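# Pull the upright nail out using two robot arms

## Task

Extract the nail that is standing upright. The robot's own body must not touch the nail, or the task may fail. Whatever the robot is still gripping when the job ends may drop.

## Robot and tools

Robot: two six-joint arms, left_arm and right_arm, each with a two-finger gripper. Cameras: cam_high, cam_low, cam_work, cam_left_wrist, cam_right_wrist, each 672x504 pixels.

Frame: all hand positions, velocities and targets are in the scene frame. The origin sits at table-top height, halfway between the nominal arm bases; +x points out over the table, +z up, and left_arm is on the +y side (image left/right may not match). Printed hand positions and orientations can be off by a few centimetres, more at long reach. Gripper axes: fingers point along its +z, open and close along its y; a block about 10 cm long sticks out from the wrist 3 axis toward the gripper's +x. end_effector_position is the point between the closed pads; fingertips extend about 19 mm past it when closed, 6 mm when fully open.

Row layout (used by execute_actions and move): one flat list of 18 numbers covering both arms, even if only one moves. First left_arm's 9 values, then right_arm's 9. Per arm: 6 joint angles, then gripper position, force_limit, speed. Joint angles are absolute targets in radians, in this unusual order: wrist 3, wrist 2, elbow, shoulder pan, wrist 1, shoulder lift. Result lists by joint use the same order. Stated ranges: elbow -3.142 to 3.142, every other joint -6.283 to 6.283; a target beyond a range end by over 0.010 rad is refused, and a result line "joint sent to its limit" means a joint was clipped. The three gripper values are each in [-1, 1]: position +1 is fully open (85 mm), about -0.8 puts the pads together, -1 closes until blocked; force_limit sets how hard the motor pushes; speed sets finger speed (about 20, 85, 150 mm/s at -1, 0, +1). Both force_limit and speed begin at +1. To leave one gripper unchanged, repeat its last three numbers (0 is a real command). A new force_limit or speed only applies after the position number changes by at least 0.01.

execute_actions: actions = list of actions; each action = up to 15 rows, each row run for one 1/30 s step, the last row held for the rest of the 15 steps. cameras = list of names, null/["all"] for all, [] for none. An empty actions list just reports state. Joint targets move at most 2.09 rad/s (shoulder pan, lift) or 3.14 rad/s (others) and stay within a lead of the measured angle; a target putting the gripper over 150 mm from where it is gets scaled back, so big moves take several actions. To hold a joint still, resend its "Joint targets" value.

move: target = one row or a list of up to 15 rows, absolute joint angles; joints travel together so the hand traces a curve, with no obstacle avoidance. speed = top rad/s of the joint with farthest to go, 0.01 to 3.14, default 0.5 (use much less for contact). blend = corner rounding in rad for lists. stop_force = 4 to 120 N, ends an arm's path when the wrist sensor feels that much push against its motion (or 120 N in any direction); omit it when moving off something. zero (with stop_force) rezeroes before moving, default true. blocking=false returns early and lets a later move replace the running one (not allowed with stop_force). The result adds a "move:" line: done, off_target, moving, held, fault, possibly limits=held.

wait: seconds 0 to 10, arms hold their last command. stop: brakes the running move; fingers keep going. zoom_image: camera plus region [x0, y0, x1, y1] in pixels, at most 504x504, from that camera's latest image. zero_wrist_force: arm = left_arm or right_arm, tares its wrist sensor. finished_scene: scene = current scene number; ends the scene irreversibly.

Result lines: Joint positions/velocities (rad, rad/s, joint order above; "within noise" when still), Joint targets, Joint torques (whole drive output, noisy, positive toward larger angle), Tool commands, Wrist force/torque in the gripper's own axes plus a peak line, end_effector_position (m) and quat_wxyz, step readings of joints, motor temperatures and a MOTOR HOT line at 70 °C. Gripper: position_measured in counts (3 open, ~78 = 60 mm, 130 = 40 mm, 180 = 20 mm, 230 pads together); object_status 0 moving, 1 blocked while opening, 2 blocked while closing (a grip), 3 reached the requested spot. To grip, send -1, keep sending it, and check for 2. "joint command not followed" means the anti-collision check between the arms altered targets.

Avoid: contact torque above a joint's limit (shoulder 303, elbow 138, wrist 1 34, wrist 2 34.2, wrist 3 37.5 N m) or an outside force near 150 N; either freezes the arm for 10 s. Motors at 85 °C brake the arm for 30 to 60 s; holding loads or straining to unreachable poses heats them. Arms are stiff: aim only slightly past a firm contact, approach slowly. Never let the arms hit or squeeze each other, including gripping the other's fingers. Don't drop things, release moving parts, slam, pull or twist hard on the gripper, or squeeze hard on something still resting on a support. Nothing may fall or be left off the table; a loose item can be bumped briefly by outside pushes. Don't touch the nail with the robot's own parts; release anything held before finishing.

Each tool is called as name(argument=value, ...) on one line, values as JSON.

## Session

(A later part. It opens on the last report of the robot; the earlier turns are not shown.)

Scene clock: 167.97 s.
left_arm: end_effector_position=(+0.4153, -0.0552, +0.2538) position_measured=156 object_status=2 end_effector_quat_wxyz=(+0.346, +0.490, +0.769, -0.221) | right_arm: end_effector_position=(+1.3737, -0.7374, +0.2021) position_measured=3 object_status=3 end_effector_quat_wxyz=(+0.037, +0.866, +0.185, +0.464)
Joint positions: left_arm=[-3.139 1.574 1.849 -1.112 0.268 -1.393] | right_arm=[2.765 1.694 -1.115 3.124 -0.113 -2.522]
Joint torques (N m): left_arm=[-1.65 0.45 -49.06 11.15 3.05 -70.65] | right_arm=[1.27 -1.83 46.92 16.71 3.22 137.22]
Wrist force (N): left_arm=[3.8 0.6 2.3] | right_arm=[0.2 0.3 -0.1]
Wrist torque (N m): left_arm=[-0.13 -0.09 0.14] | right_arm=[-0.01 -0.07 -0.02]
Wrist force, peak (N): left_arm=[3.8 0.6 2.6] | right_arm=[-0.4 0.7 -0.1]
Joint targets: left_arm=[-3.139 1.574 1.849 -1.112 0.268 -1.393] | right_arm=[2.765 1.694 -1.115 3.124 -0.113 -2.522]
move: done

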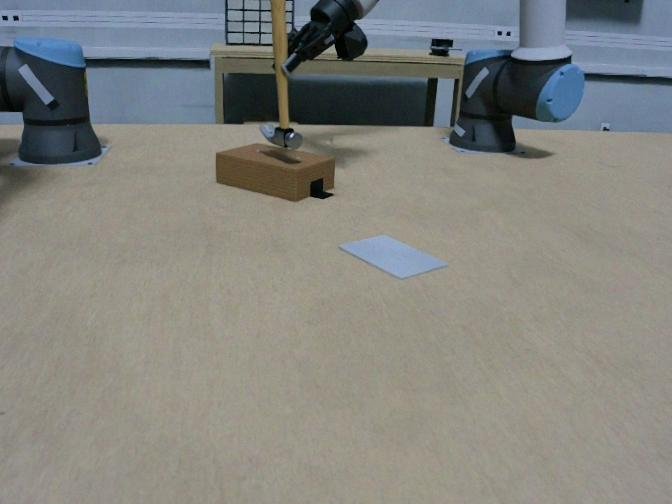

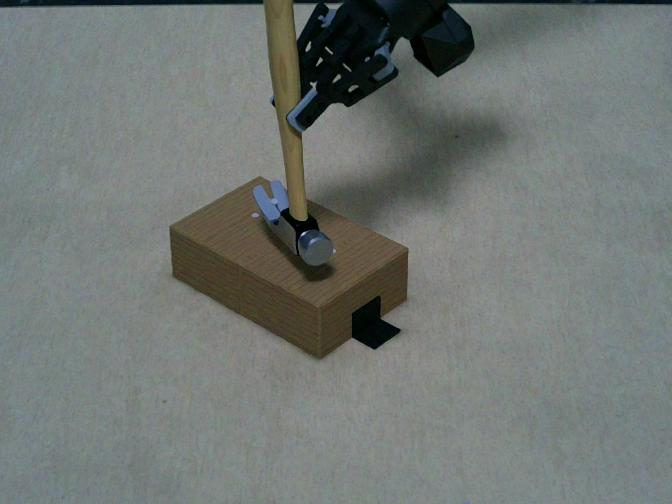

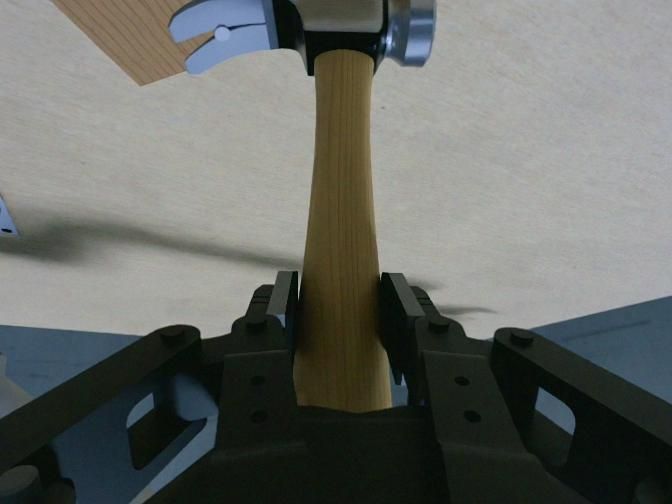

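move(target=[[-3.1388,1.5741,1.7743,-1.1121,0.3861,-1.4361,-1,1,-1,2.765,1.694,-1.115,3.124,-0.113,-2.522,1,1,1],[-3.1416,1.571,2.289,-0.7084,0.4458,-2.0104,-1,1,-1,2.765,1.694,-1.115,3.124,-0.113,-2.522,1,1,1]], speed=0.15, blend=[0.05, 0])

zoom_image(camera="cam_work", region=[150, 150, 430, 370])

zoom_image(camera="cam_left_wrist", region=[80, 0, 300, 110])

Scene clock: 174.87 s.
left_arm: end_effector_position=(+0.3676, +0.4032, +0.3001) position_measured=156 object_status=2 end_effector_quat_wxyz=(+0.384, +0.324, +0.852, -0.146) | right_arm: end_effector_position=(+1.3737, -0.7374, +0.2021) position_measured=3 object_status=3 end_effector_quat_wxyz=(+0.037, +0.866, +0.185, +0.464)
Joint positions: left_arm=[-3.142 1.571 2.289 -0.708 0.446 -2.01] | right_arm=[2.765 1.694 -1.115 3.124 -0.113 -2.522]
Joint torques (N m): left_arm=[-1.91 -1.36 -38.32 13.6 3.44 -24.09] | right_arm=[1.13 -1.61 46.72 16.35 2.96 136.96]
Wrist force (N): left_arm=[3.3 1.8 2.5] | right_arm=[-0.1 0.2 0.0]
Wrist torque (N m): left_arm=[0.09 0.03 0.08] | right_arm=[-0.02 -0.01 -0.02]
Wrist force, peak (N): left_arm=[5.2 0.8 3.4] | right_arm=[-0.7 0.5 0.2]
Joint targets: left_arm=[-3.142 1.571 2.289 -0.708 0.446 -2.010] | right_arm=[2.765 1.694 -1.115 3.124 -0.113 -2.522]
move: done

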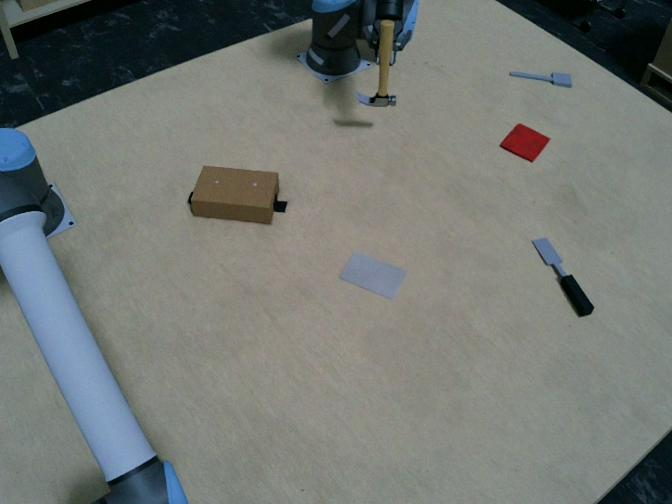

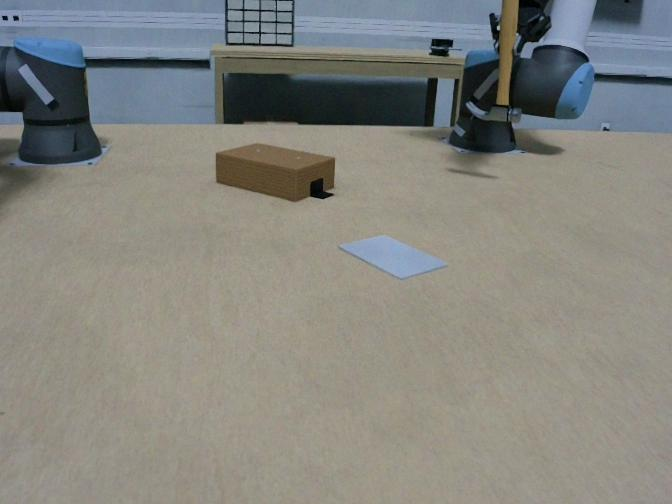

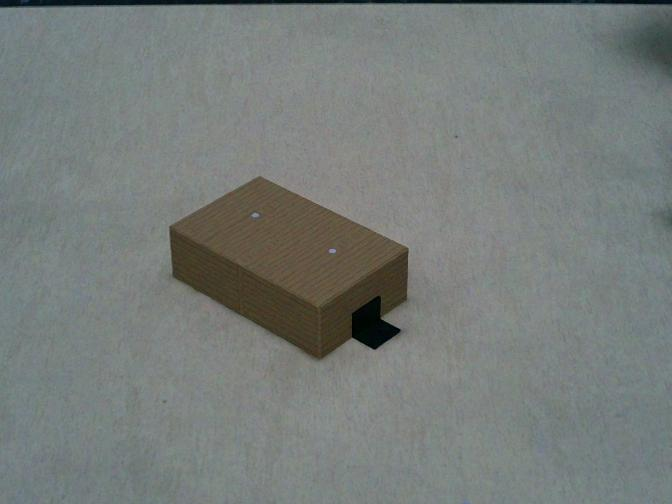

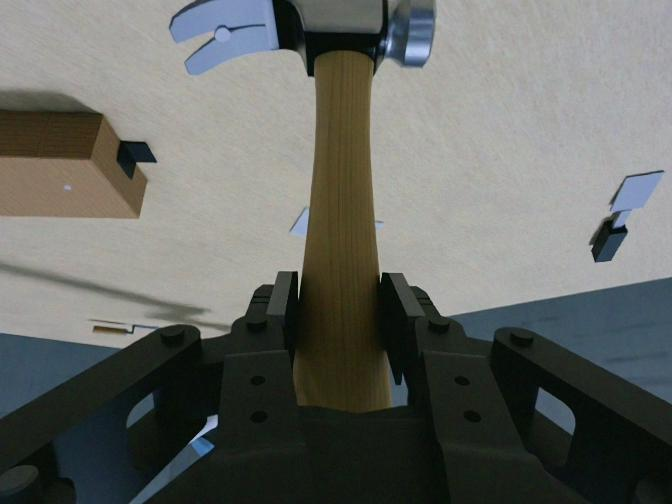

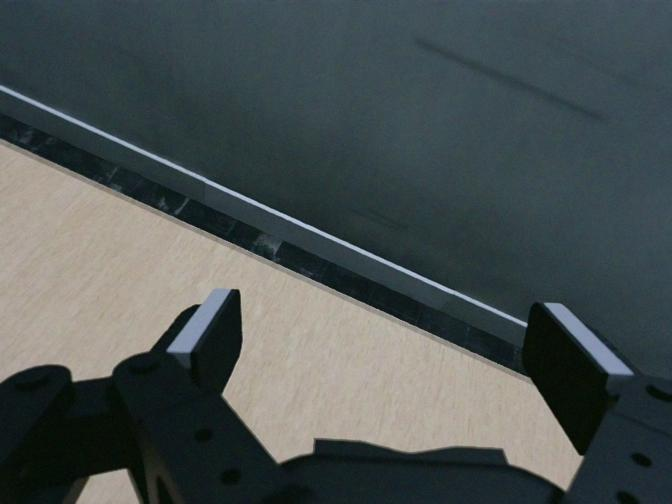

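Scaled by 1.800 (camera's finer frame: 960x720).

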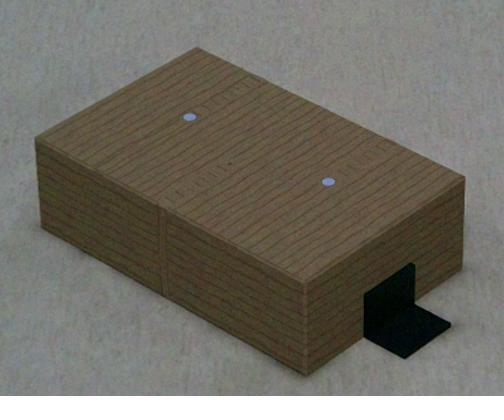

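Scaled by 2.291 (camera's finer frame: 960x720).

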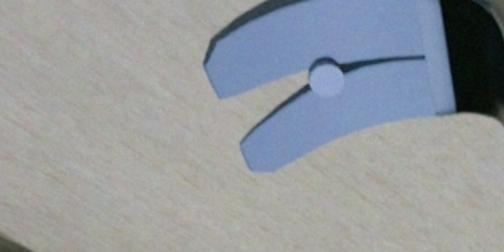

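move(target=[-3.1416,1.571,2.4428,-0.7084,0.1909,-1.9094,-1,1,-1,2.765,1.694,-1.115,3.124,-0.113,-2.522,1,1,1], speed=0.1, cameras=[])

move(target=[-3.1416,1.571,2.4916,-0.7084,0.084,-1.8513,-1,1,-1,2.765,1.694,-1.115,3.124,-0.113,-2.522,1,1,1], speed=0.02, stop_force=4)

zoom_image(camera="cam_low", region=[440, 80, 560, 220])

zoom_image(camera="cam_high", region=[320, 60, 440, 150])

Scene clock: 178.30 s.
left_arm: end_effector_position=(+0.3675, +0.4033, +0.1902) position_measured=156 object_status=2 end_effector_quat_wxyz=(+0.384, +0.324, +0.852, -0.146) | right_arm: end_effector_position=(+1.3737, -0.7374, +0.2021) position_measured=3 object_status=3 end_effector_quat_wxyz=(+0.037, +0.866, +0.185, +0.464)
Joint positions: left_arm=[-3.142 1.571 2.443 -0.708 0.191 -1.909] | right_arm=[2.765 1.694 -1.115 3.124 -0.113 -2.522]
Joint torques (N m): left_arm=[-1.76 -1.3 -34.64 6.71 -2.68 3.52] | right_arm=[1.17 -1.32 47.07 14.99 2.89 137.05]
Wrist force (N): left_arm=[2.7 1.5 2.3] | right_arm=[-0.4 0.2 0.0]
Wrist torque (N m): left_arm=[0.00 0.07 0.06] | right_arm=[0.00 0.03 -0.02]
Wrist force, peak (N): left_arm=[4.5 1.6 2.1] | right_arm=[0.2 0.6 0.5]
Joint targets: left_arm=[-3.142 1.571 2.443 -0.708 0.191 -1.909] | right_arm=[2.765 1.694 -1.115 3.124 -0.113 -2.522]
move: done

Scene clock: 183.57 s.
left_arm: end_effector_position=(+0.3678, +0.4030, +0.1591) position_measured=156 object_status=2 end_effector_quat_wxyz=(+0.384, +0.324, +0.852, -0.146) | right_arm: end_effector_position=(+1.3737, -0.7374, +0.2021) position_measured=3 object_status=3 end_effector_quat_wxyz=(+0.037, +0.866, +0.185, +0.464)
Joint positions: left_arm=[-3.142 1.571 2.48 -0.708 0.109 -1.865] | right_arm=[2.765 1.694 -1.115 3.124 -0.113 -2.522]
Joint torques (N m): left_arm=[-1.49 -1.2 -44.2 -1.33 3.03 -24.32] | right_arm=[1.18 -1.71 46.81 14.52 2.88 138.2]
Wrist force (N): left_arm=[2.8 1.4 2.5] | right_arm=[0.4 0.3 -0.1]
Wrist torque (N m): left_arm=[-0.02 0.05 0.02] | right_arm=[0.00 -0.09 -0.02]
Wrist force, peak (N): left_arm=[3.0 1.8 2.8] | right_arm=[0.0 0.7 0.5]
Joint targets: left_arm=[-3.142 1.571 2.480 -0.708 0.109 -1.865] | right_arm=[2.765 1.694 -1.115 3.124 -0.113 -2.522]
move: contact (left_arm); left_arm: the wrist 1 is farthest, 0.025 rad from its target

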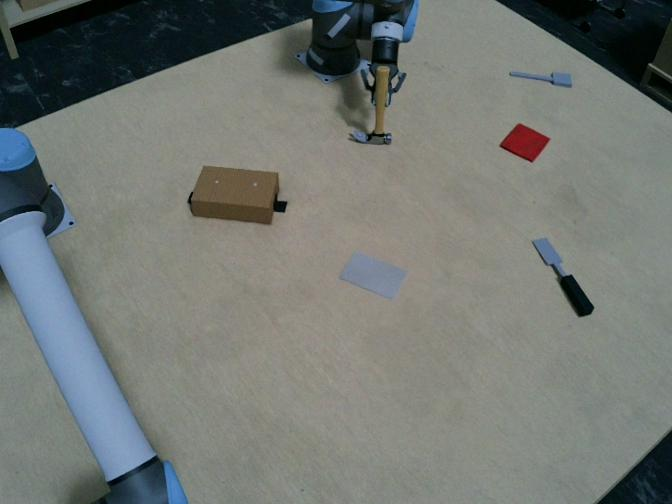

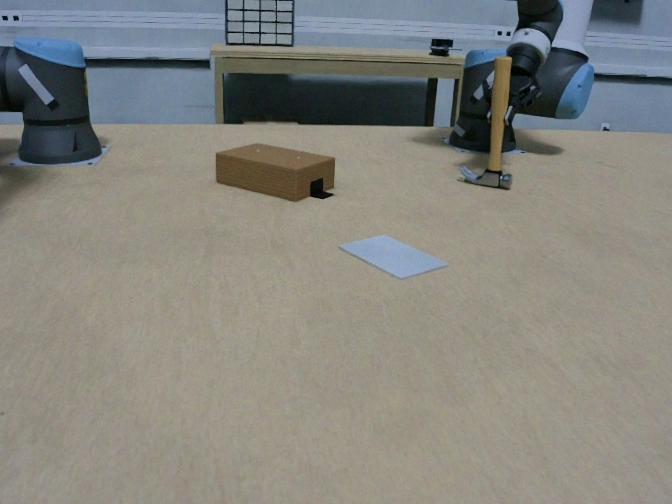

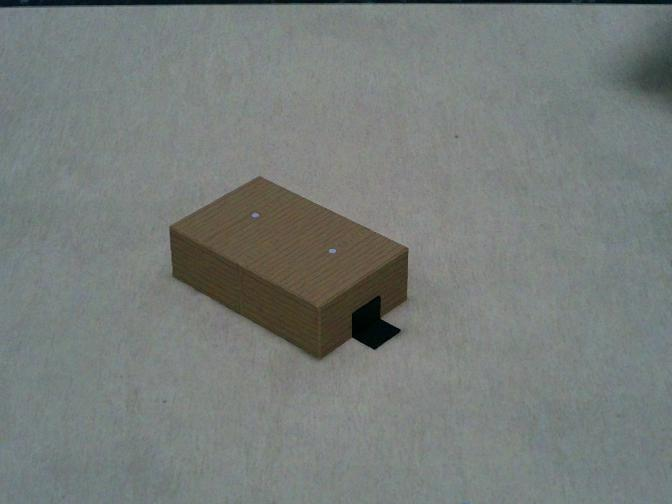

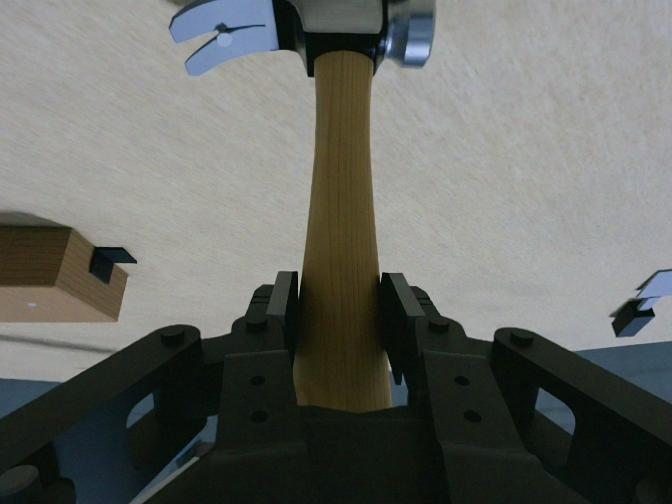

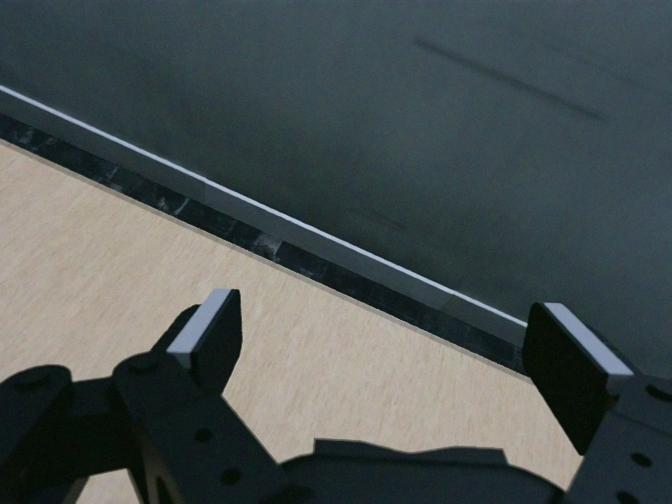

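Scaled by 3.600 (camera's finer frame: 960x720).

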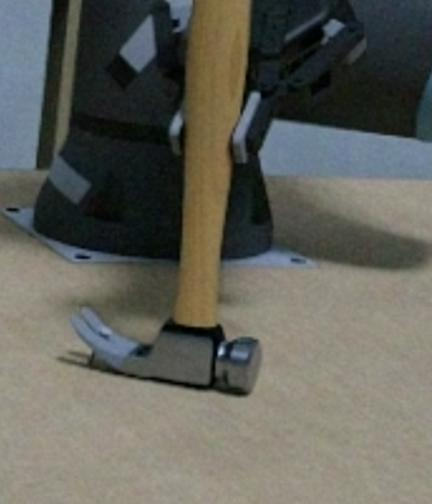

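Scaled by 4.200 (camera's finer frame: 960x720).

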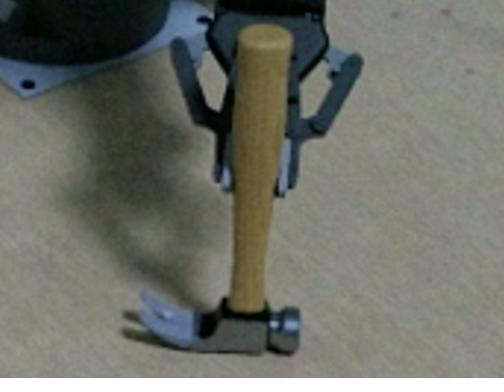

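move(target=[[-3.1416,1.571,2.2825,-0.7084,0.3742,-1.6706,-1,1,-1,2.765,1.694,-1.115,3.124,-0.113,-2.522,1,1,1],[-3.1416,1.571,2.0939,-0.7084,0.6192,-1.4652,-1,1,-1,2.765,1.694,-1.115,3.124,-0.113,-2.522,1,1,1],[-3.1416,1.571,1.9502,-0.7084,0.8072,-1.3001,-1,1,-1,2.765,1.694,-1.115,3.124,-0.113,-2.522,1,1,1],[-3.1416,1.571,1.8759,-0.7084,0.906,-1.2111,-1,1,-1,2.765,1.694,-1.115,3.124,-0.113,-2.522,1,1,1]], speed=0.12, blend=[0.03,0.03,0.03,0])

zoom_image(camera="cam_low", region=[440, 80, 560, 220])

zoom_image(camera="cam_high", region=[320, 60, 440, 180])

Scene clock: 192.23 s.
left_arm: end_effector_position=(+0.4600, +0.3212, +0.1177) position_measured=160 object_status=2 end_effector_quat_wxyz=(+0.000, +0.355, +0.935, +0.000) | right_arm: end_effector_position=(+1.3737, -0.7374, +0.2021) position_measured=3 object_status=3 end_effector_quat_wxyz=(+0.037, +0.866, +0.185, +0.464)
Joint positions: left_arm=[-3.142 1.571 1.876 -0.708 0.906 -1.211] | right_arm=[2.765 1.694 -1.115 3.124 -0.113 -2.522]
Joint torques (N m): left_arm=[-1.05 1.41 -34.3 -10.9 10.37 -41.86] | right_arm=[1.03 -1.69 45.95 15 2.27 138.04]
Wrist force (N): left_arm=[-3.8 1.2 -4.5] | right_arm=[-0.1 0.1 0.0]
Wrist torque (N m): left_arm=[0.15 -0.12 -0.03] | right_arm=[-0.04 -0.01 -0.02]
Wrist force, peak (N): left_arm=[-17.1 5.2 -20.5] | right_arm=[-0.2 0.8 0.2]
Joint targets: left_arm=[-3.142 1.571 1.876 -0.708 0.906 -1.211] | right_arm=[2.765 1.694 -1.115 3.124 -0.113 -2.522]
move: done

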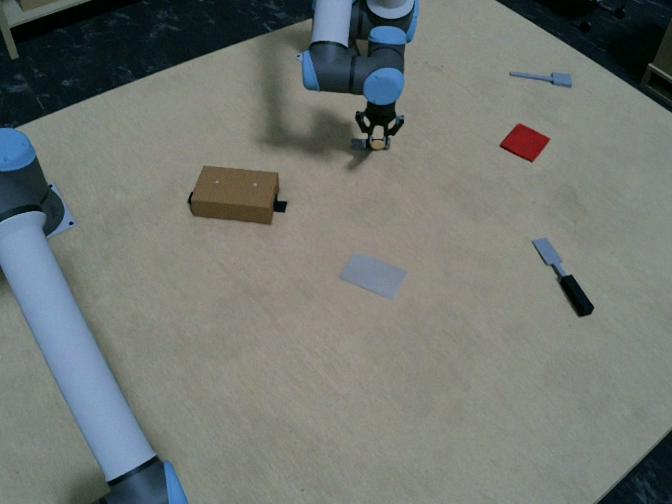

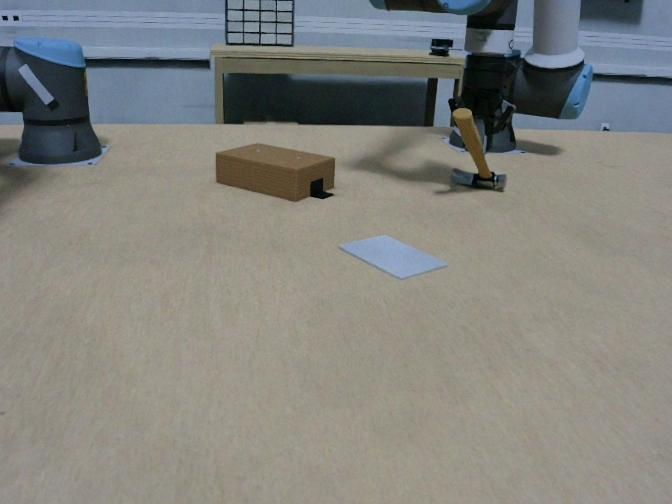

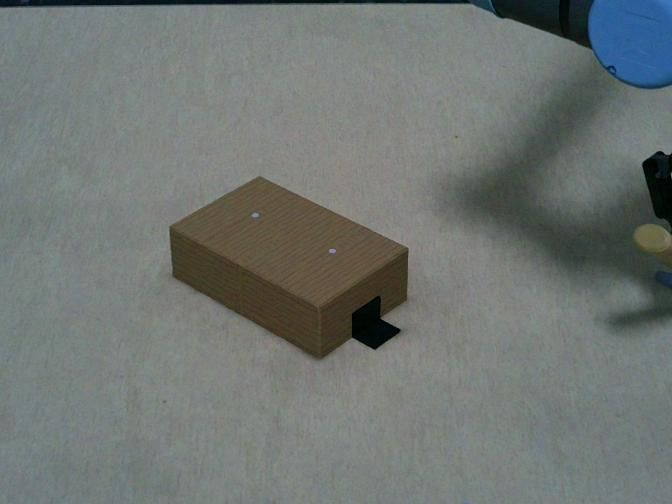

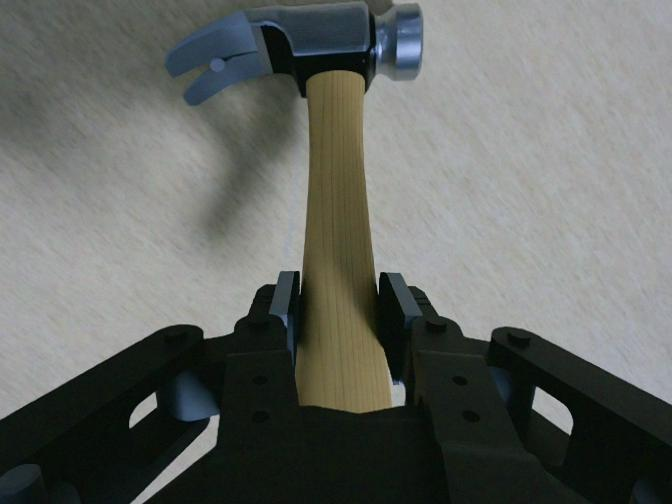

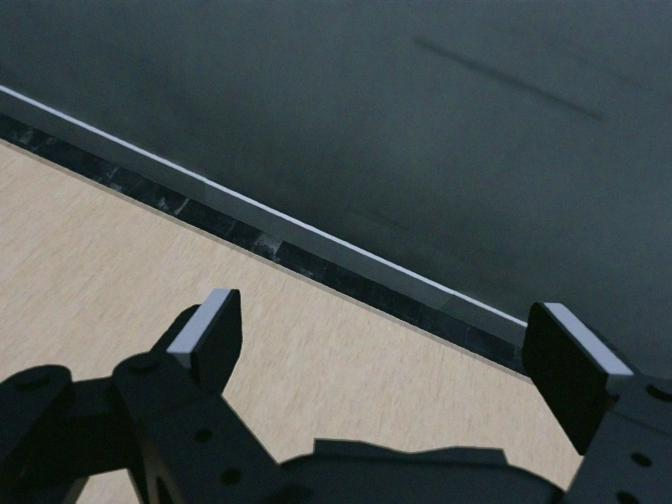

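Scaled by 3.600 (camera's finer frame: 960x720).

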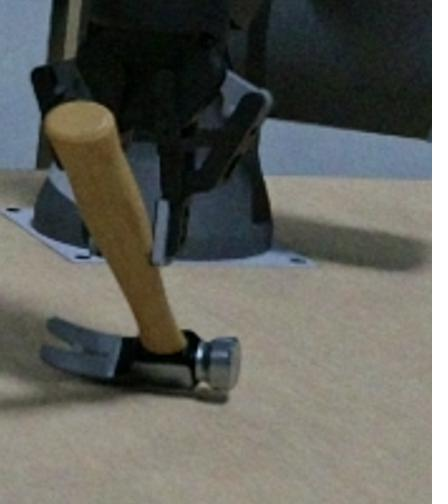

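Scaled by 4.200 (camera's finer frame: 960x720).

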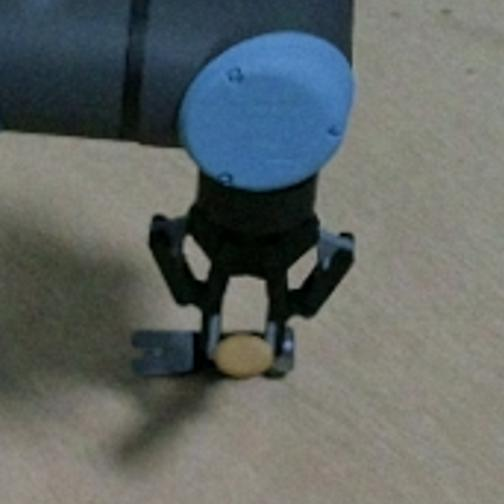

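move(target=[[-3.1416,1.571,1.841,-0.7084,0.8638,-1.1339,-1,1,-1,2.765,1.694,-1.115,3.124,-0.113,-2.522,1,1,1],[-3.1416,1.571,1.8282,-0.7084,0.8198,-1.0772,-1,1,-1,2.765,1.694,-1.115,3.124,-0.113,-2.522,1,1,1]], speed=0.06, blend=[0.02,0], cameras=["cam_low","cam_high","cam_left_wrist"])

zoom_image(camera="cam_low", region=[440, 80, 560, 220])

zoom_image(camera="cam_high", region=[320, 60, 440, 180])

Scene clock: 195.07 s.
left_arm: end_effector_position=(+0.4919, +0.2929, +0.0464) position_measured=160 object_status=2 end_effector_quat_wxyz=(+0.000, +0.355, +0.935, +0.000) | right_arm: end_effector_position=(+1.3737, -0.7374, +0.2021) position_measured=3 object_status=3 end_effector_quat_wxyz=(+0.037, +0.866, +0.185, +0.464)
Joint positions: left_arm=[-3.142 1.571 1.828 -0.708 0.82 -1.077] | right_arm=[2.765 1.694 -1.115 3.124 -0.113 -2.522]
Joint torques (N m): left_arm=[-0.83 0.85 -38.18 -7.48 0.37 -50.88] | right_arm=[1.09 -1.77 45.46 14.63 2.15 135.92]
Wrist force (N): left_arm=[2.4 0.3 -0.2] | right_arm=[0.1 0.0 0.2]
Wrist torque (N m): left_arm=[0.26 -0.01 0.12] | right_arm=[-0.05 -0.04 -0.02]
Wrist force, peak (N): left_arm=[-4.0 1.1 -5.0] | right_arm=[-0.5 0.5 0.3]
Joint targets: left_arm=[-3.142 1.571 1.828 -0.708 0.820 -1.077] | right_arm=[2.765 1.694 -1.115 3.124 -0.113 -2.522]
move: done
Images, in order (width x height): cam_high 672x504, cam_low 672x504, cam_left_wrist 672x504.

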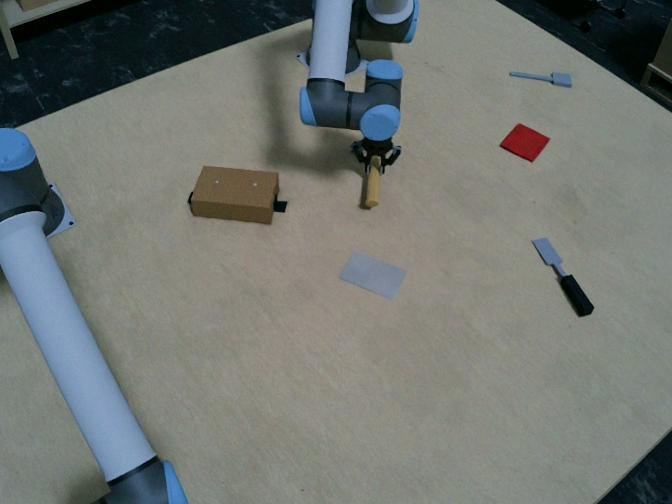

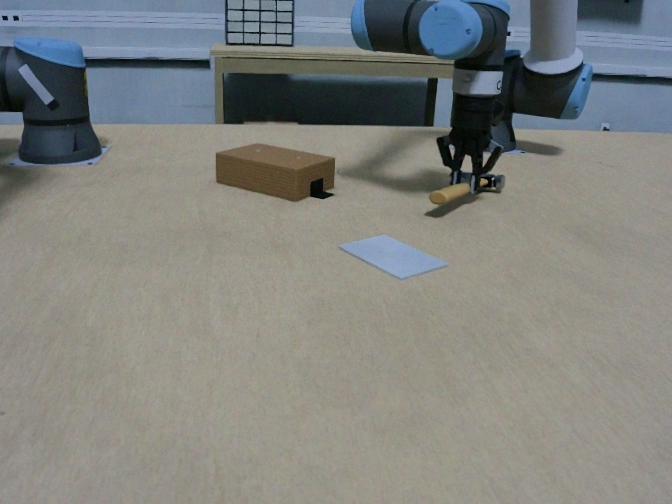

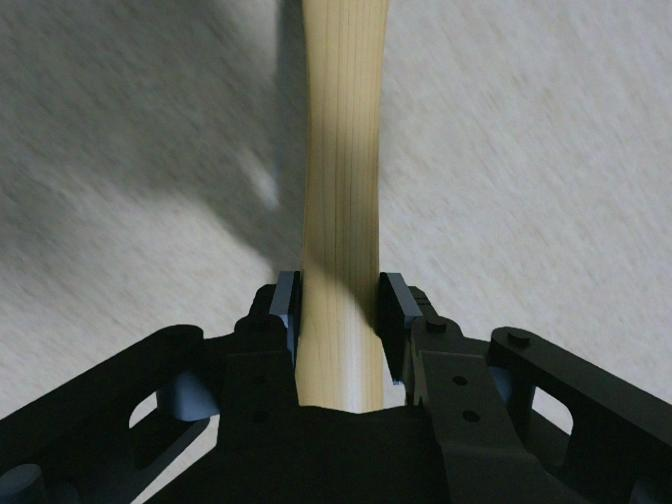

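Scaled by 3.600 (camera's finer frame: 960x720).

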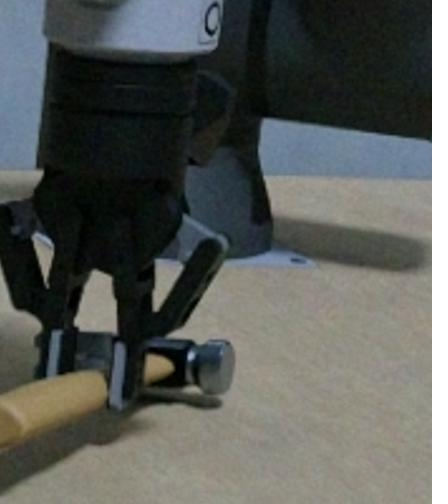

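Scaled by 4.200 (camera's finer frame: 960x720).

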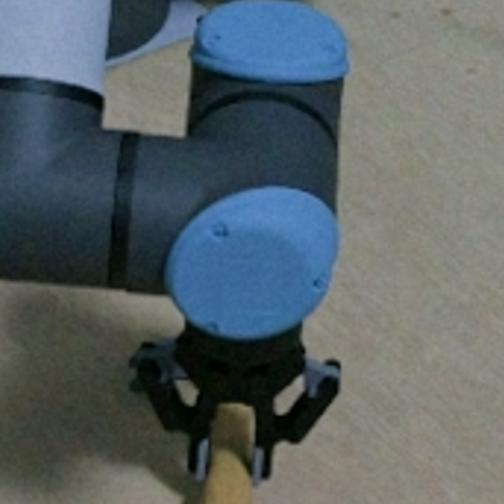

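move(target=[-3.1416,1.571,1.8258,-0.7084,0.791,-1.046,-1,1,-1,2.765,1.694,-1.115,3.124,-0.113,-2.522,1,1,1], speed=0.02, stop_force=8, cameras=["cam_low","cam_high","cam_left_wrist"])

zoom_image(camera="cam_low", region=[420, 80, 540, 220])

Scene clock: 198.00 s.
left_arm: end_effector_position=(+0.4956, +0.2896, +0.0269) position_measured=160 object_status=2 end_effector_quat_wxyz=(+0.000, +0.355, +0.935, +0.000) | right_arm: end_effector_position=(+1.3737, -0.7374, +0.2021) position_measured=3 object_status=3 end_effector_quat_wxyz=(+0.037, +0.866, +0.185, +0.464)
Joint positions: left_arm=[-3.142 1.571 1.826 -0.708 0.793 -1.049] | right_arm=[2.765 1.694 -1.115 3.124 -0.113 -2.522]
Joint torques (N m): left_arm=[-0.37 0.5 -20.48 -8.18 9.53 -82.07] | right_arm=[1.12 -1.55 45.42 14.55 1.88 137.05]
Wrist force (N): left_arm=[-0.6 0.7 0.3] | right_arm=[-0.3 0.2 -0.1]
Wrist torque (N m): left_arm=[-0.01 -0.03 0.04] | right_arm=[-0.01 0.01 -0.02]
Wrist force, peak (N): left_arm=[6.7 1.1 -22.4] | right_arm=[-0.4 0.6 -0.3]
Joint targets: left_arm=[-3.142 1.571 1.826 -0.708 0.793 -1.049] | right_arm=[2.765 1.694 -1.115 3.124 -0.113 -2.522]
move: contact (left_arm)
Images, in order (width x height): cam_high 672x504, cam_low 672x504, cam_left_wrist 672x504.

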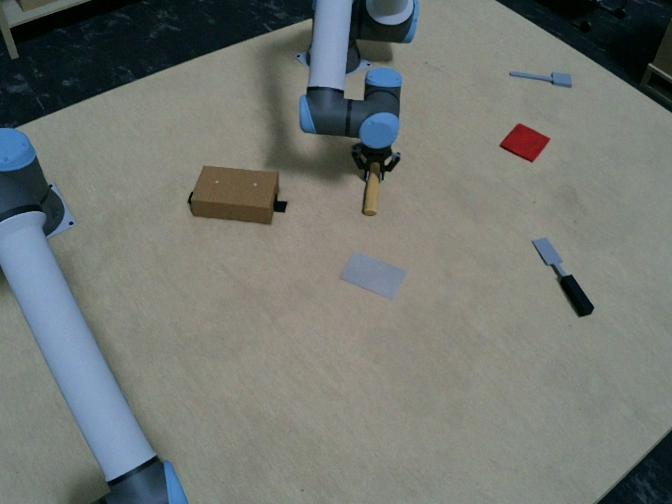

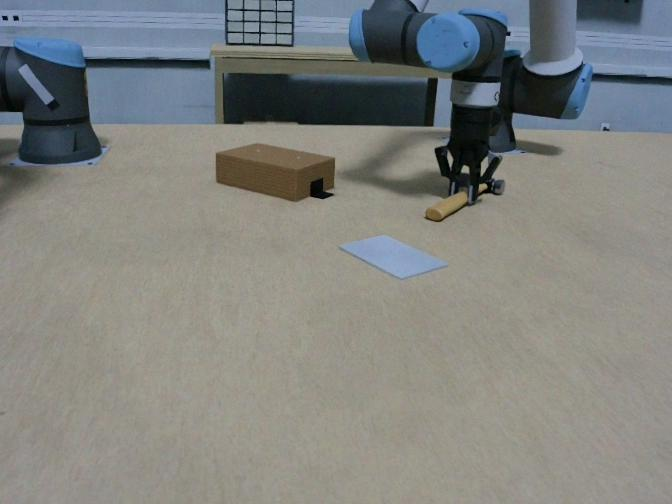

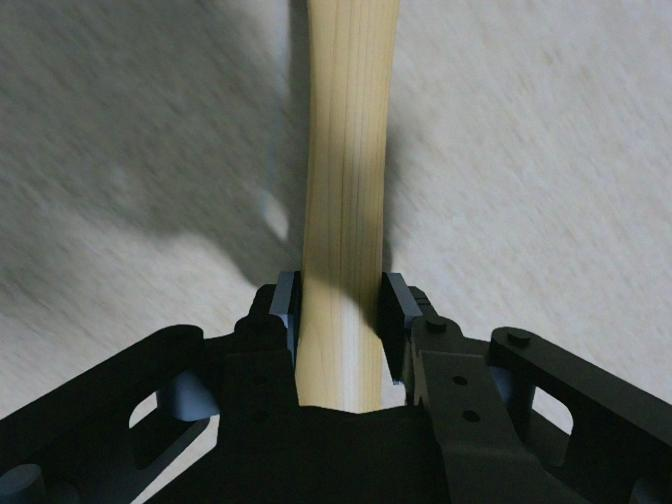

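Scaled by 3.600 (camera's finer frame: 960x720).

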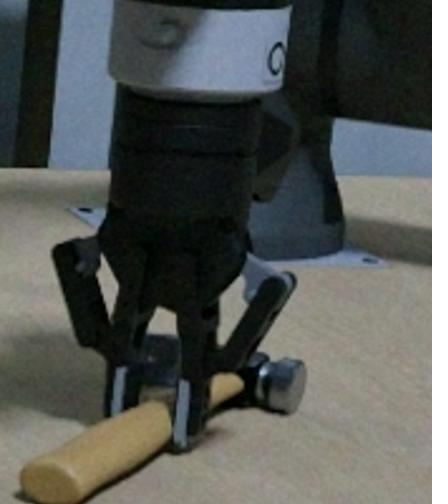

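execute_actions(actions=[[[-3.1416,1.571,1.826,-0.7084,0.793,-1.049,0.3,1,-1,2.765,1.694,-1.115,3.124,-0.113,-2.522,1,1,1]],[[-3.1416,1.571,1.826,-0.7084,0.793,-1.049,0.3,1,-1,2.765,1.694,-1.115,3.124,-0.113,-2.522,1,1,1]],[[-3.1416,1.571,1.826,-0.7084,0.793,-1.049,0.3,1,-1,2.765,1.694,-1.115,3.124,-0.113,-2.522,1,1,1]],[[-3.1416,1.571,1.826,-0.7084,0.793,-1.049,0.3,1,-1,2.765,1.694,-1.115,3.124,-0.113,-2.522,1,1,1]]], cameras=[])

move(target=[-3.1416,1.571,1.841,-0.7084,0.8638,-1.1339,0.3,1,-1,2.765,1.694,-1.115,3.124,-0.113,-2.522,1,1,1], speed=0.05, cameras=[])

move(target=[-3.1416,1.571,2.194,-0.968,1.248,-1.871,0.3,1,-1,2.765,1.694,-1.115,3.124,-0.113,-2.522,1,1,1], speed=0.4)

Scene clock: 200.80 s.
left_arm: end_effector_position=(+0.4957, +0.2895, +0.0271) position_measured=91 object_status=3 end_effector_quat_wxyz=(+0.000, +0.355, +0.935, +0.000) | right_arm: end_effector_position=(+1.3737, -0.7374, +0.2021) position_measured=3 object_status=3 end_effector_quat_wxyz=(+0.037, +0.866, +0.185, +0.464)
Joint positions: left_arm=[-3.142 1.571 1.826 -0.708 0.793 -1.049] | right_arm=[2.765 1.694 -1.115 3.124 -0.113 -2.522]
Joint torques (N m): left_arm=[0.19 0.38 -28.9 -9.57 1.78 -79.56] | right_arm=[1.3 -1.57 45.37 14.42 1.84 136.97]
Wrist force (N): left_arm=[0.2 0.7 -0.4] | right_arm=[-0.1 0.2 0.2]
Wrist torque (N m): left_arm=[0.00 0.01 -0.01] | right_arm=[-0.01 -0.02 -0.02]
Wrist force, peak (N): left_arm=[1.9 0.7 0.6] | right_arm=[0.1 0.8 -0.1]
Joint targets: left_arm=[-3.142 1.571 1.826 -0.708 0.793 -1.049] | right_arm=[2.765 1.694 -1.115 3.124 -0.113 -2.522]
Step readings (joint positions of left_arm | right_arm):
0: [-3.142 1.571 1.826 -0.708 0.793 -1.049] | [2.765 1.694 -1.115 3.124 -0.113 -2.522]
1: [-3.142 1.571 1.826 -0.708 0.793 -1.049] | [2.765 1.694 -1.115 3.124 -0.113 -2.522]
2: [-3.142 1.571 1.826 -0.708 0.793 -1.049] | [2.765 1.694 -1.115 3.124 -0.113 -2.522]
4: [-3.142 1.571 1.826 -0.708 0.793 -1.049] | [2.765 1.694 -1.115 3.124 -0.113 -2.522]
8: [-3.142 1.571 1.826 -0.708 0.793 -1.049] | [2.765 1.694 -1.115 3.124 -0.113 -2.522]
15: [-3.142 1.571 1.826 -0.708 0.793 -1.049] | [2.765 1.694 -1.115 3.124 -0.113 -2.522]
16: [-3.142 1.571 1.826 -0.708 0.793 -1.049] | [2.765 1.694 -1.115 3.124 -0.113 -2.522]
17: [-3.142 1.571 1.826 -0.708 0.793 -1.049] | [2.765 1.694 -1.115 3.124 -0.113 -2.522]
19: [-3.142 1.571 1.826 -0.708 0.793 -1.049] | [2.765 1.694 -1.115 3.124 -0.113 -2.522]
23: [-3.142 1.571 1.826 -0.708 0.793 -1.049] | [2.765 1.694 -1.115 3.124 -0.113 -2.522]
30: [-3.142 1.571 1.826 -0.708 0.793 -1.049] | [2.765 1.694 -1.115 3.124 -0.113 -2.522]
31: [-3.142 1.571 1.826 -0.708 0.793 -1.049] | [2.765 1.694 -1.115 3.124 -0.113 -2.522]
32: [-3.142 1.571 1.826 -0.708 0.793 -1.049] | [2.765 1.694 -1.115 3.124 -0.113 -2.522]
34: [-3.142 1.571 1.826 -0.708 0.793 -1.049] | [2.765 1.694 -1.115 3.124 -0.113 -2.522]
38: [-3.142 1.571 1.826 -0.708 0.793 -1.049] | [2.765 1.694 -1.115 3.124 -0.113 -2.522]
45: [-3.142 1.571 1.826 -0.708 0.793 -1.049] | [2.765 1.694 -1.115 3.124 -0.113 -2.522]
46: [-3.142 1.571 1.826 -0.708 0.793 -1.049] | [2.765 1.694 -1.115 3.124 -0.113 -2.522]
47: [-3.142 1.571 1.826 -0.708 0.793 -1.049] | [2.765 1.694 -1.115 3.124 -0.113 -2.522]
49: [-3.142 1.571 1.826 -0.708 0.793 -1.049] | [2.765 1.694 -1.115 3.124 -0.113 -2.522]
53: [-3.142 1.571 1.826 -0.708 0.793 -1.049] | [2.765 1.694 -1.115 3.124 -0.113 -2.522]
60: [-3.142 1.571 1.826 -0.708 0.793 -1.049] | [2.765 1.694 -1.115 3.124 -0.113 -2.522]

Scene clock: 202.83 s.
left_arm: end_effector_position=(+0.4812, +0.3024, +0.0806) position_measured=91 object_status=3 end_effector_quat_wxyz=(+0.000, +0.355, +0.935, +0.000) | right_arm: end_effector_position=(+1.3737, -0.7374, +0.2021) position_measured=3 object_status=3 end_effector_quat_wxyz=(+0.037, +0.866, +0.185, +0.464)
Joint positions: left_arm=[-3.142 1.571 1.841 -0.708 0.864 -1.134] | right_arm=[2.765 1.694 -1.115 3.124 -0.113 -2.522]
Joint torques (N m): left_arm=[0.14 -0.48 -21.15 -4.24 9.9 -76.15] | right_arm=[0.93 -1.6 45.09 14.3 1.83 136.78]
Wrist force (N): left_arm=[0.6 0.6 -0.3] | right_arm=[-0.2 0.1 0.3]
Wrist torque (N m): left_arm=[-0.02 -0.11 0.02] | right_arm=[-0.03 -0.01 -0.02]
Wrist force, peak (N): left_arm=[0.4 0.3 -1.3] | right_arm=[0.0 0.3 0.6]
Joint targets: left_arm=[-3.142 1.571 1.841 -0.708 0.864 -1.134] | right_arm=[2.765 1.694 -1.115 3.124 -0.113 -2.522]
move: done

Scene clock: 205.20 s.
left_arm: end_effector_position=(+0.2146, +0.4485, +0.3007) position_measured=91 object_status=3 end_effector_quat_wxyz=(+0.000, +0.473, +0.881, +0.000) | right_arm: end_effector_position=(+1.3737, -0.7374, +0.2021) position_measured=3 object_status=3 end_effector_quat_wxyz=(+0.037, +0.866, +0.185, +0.464)
Joint positions: left_arm=[-3.142 1.571 2.194 -0.968 1.248 -1.871] | right_arm=[2.765 1.694 -1.115 3.124 -0.113 -2.522]
Joint torques (N m): left_arm=[0.28 -1.2 -30.64 -13.6 9.68 -29.17] | right_arm=[0.79 -1.54 45.74 13.99 1.7 137.14]
Wrist force (N): left_arm=[-0.1 0.4 -0.4] | right_arm=[0.2 0.6 0.3]
Wrist torque (N m): left_arm=[-0.08 -0.04 0.03] | right_arm=[0.05 -0.06 -0.02]
Wrist force, peak (N): left_arm=[1.9 0.1 -1.2] | right_arm=[0.2 0.2 0.7]
Joint targets: left_arm=[-3.142 1.571 2.194 -0.968 1.248 -1.871] | right_arm=[2.765 1.694 -1.115 3.124 -0.113 -2.522]
move: done

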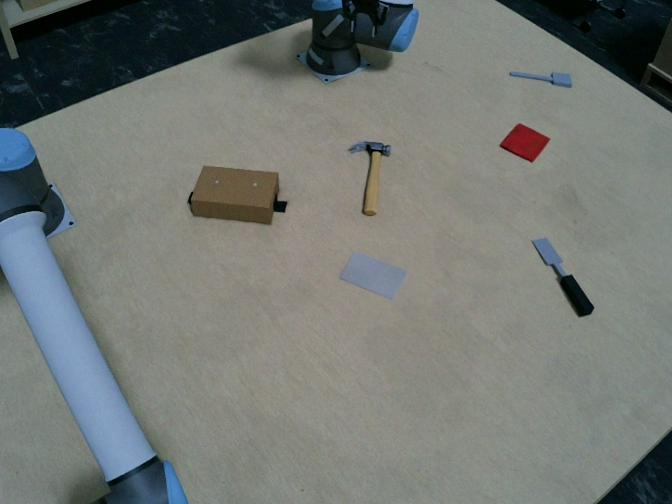

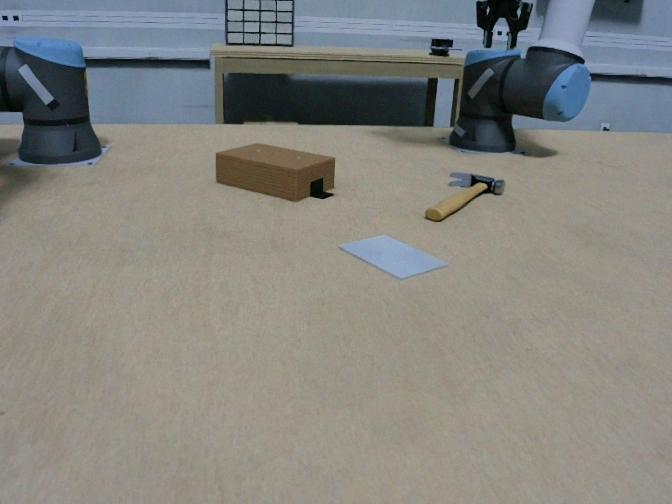

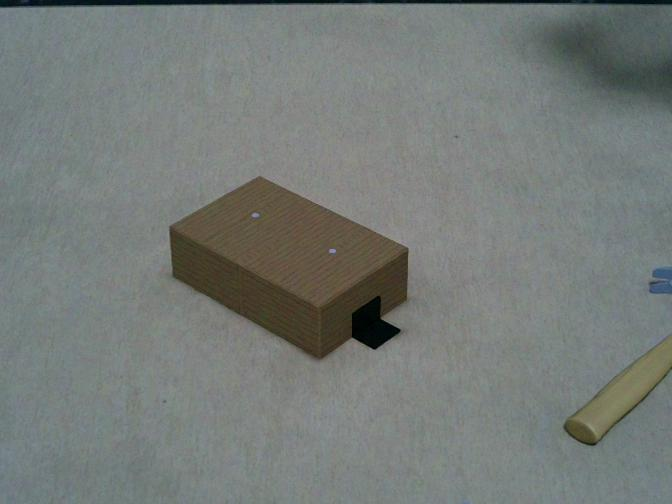

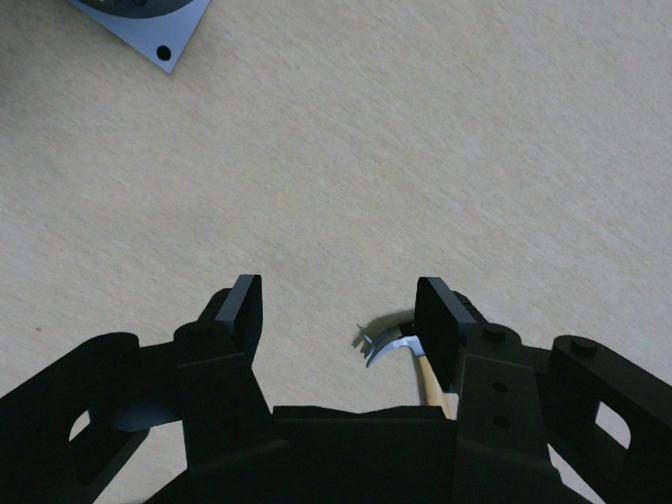

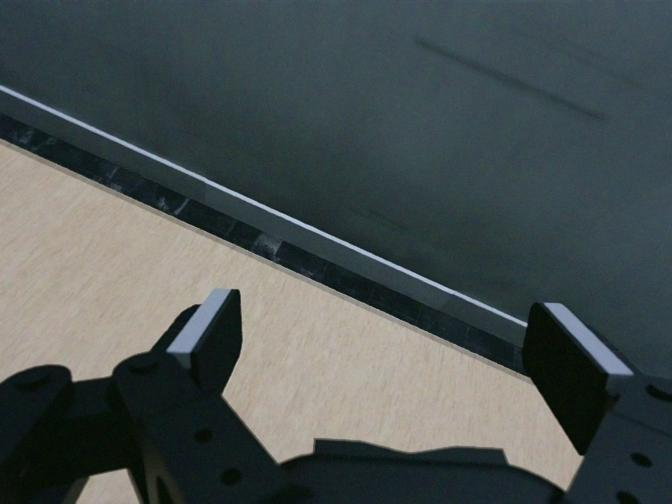

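finished_scene(scene=1)

The scene is finished: the task was done.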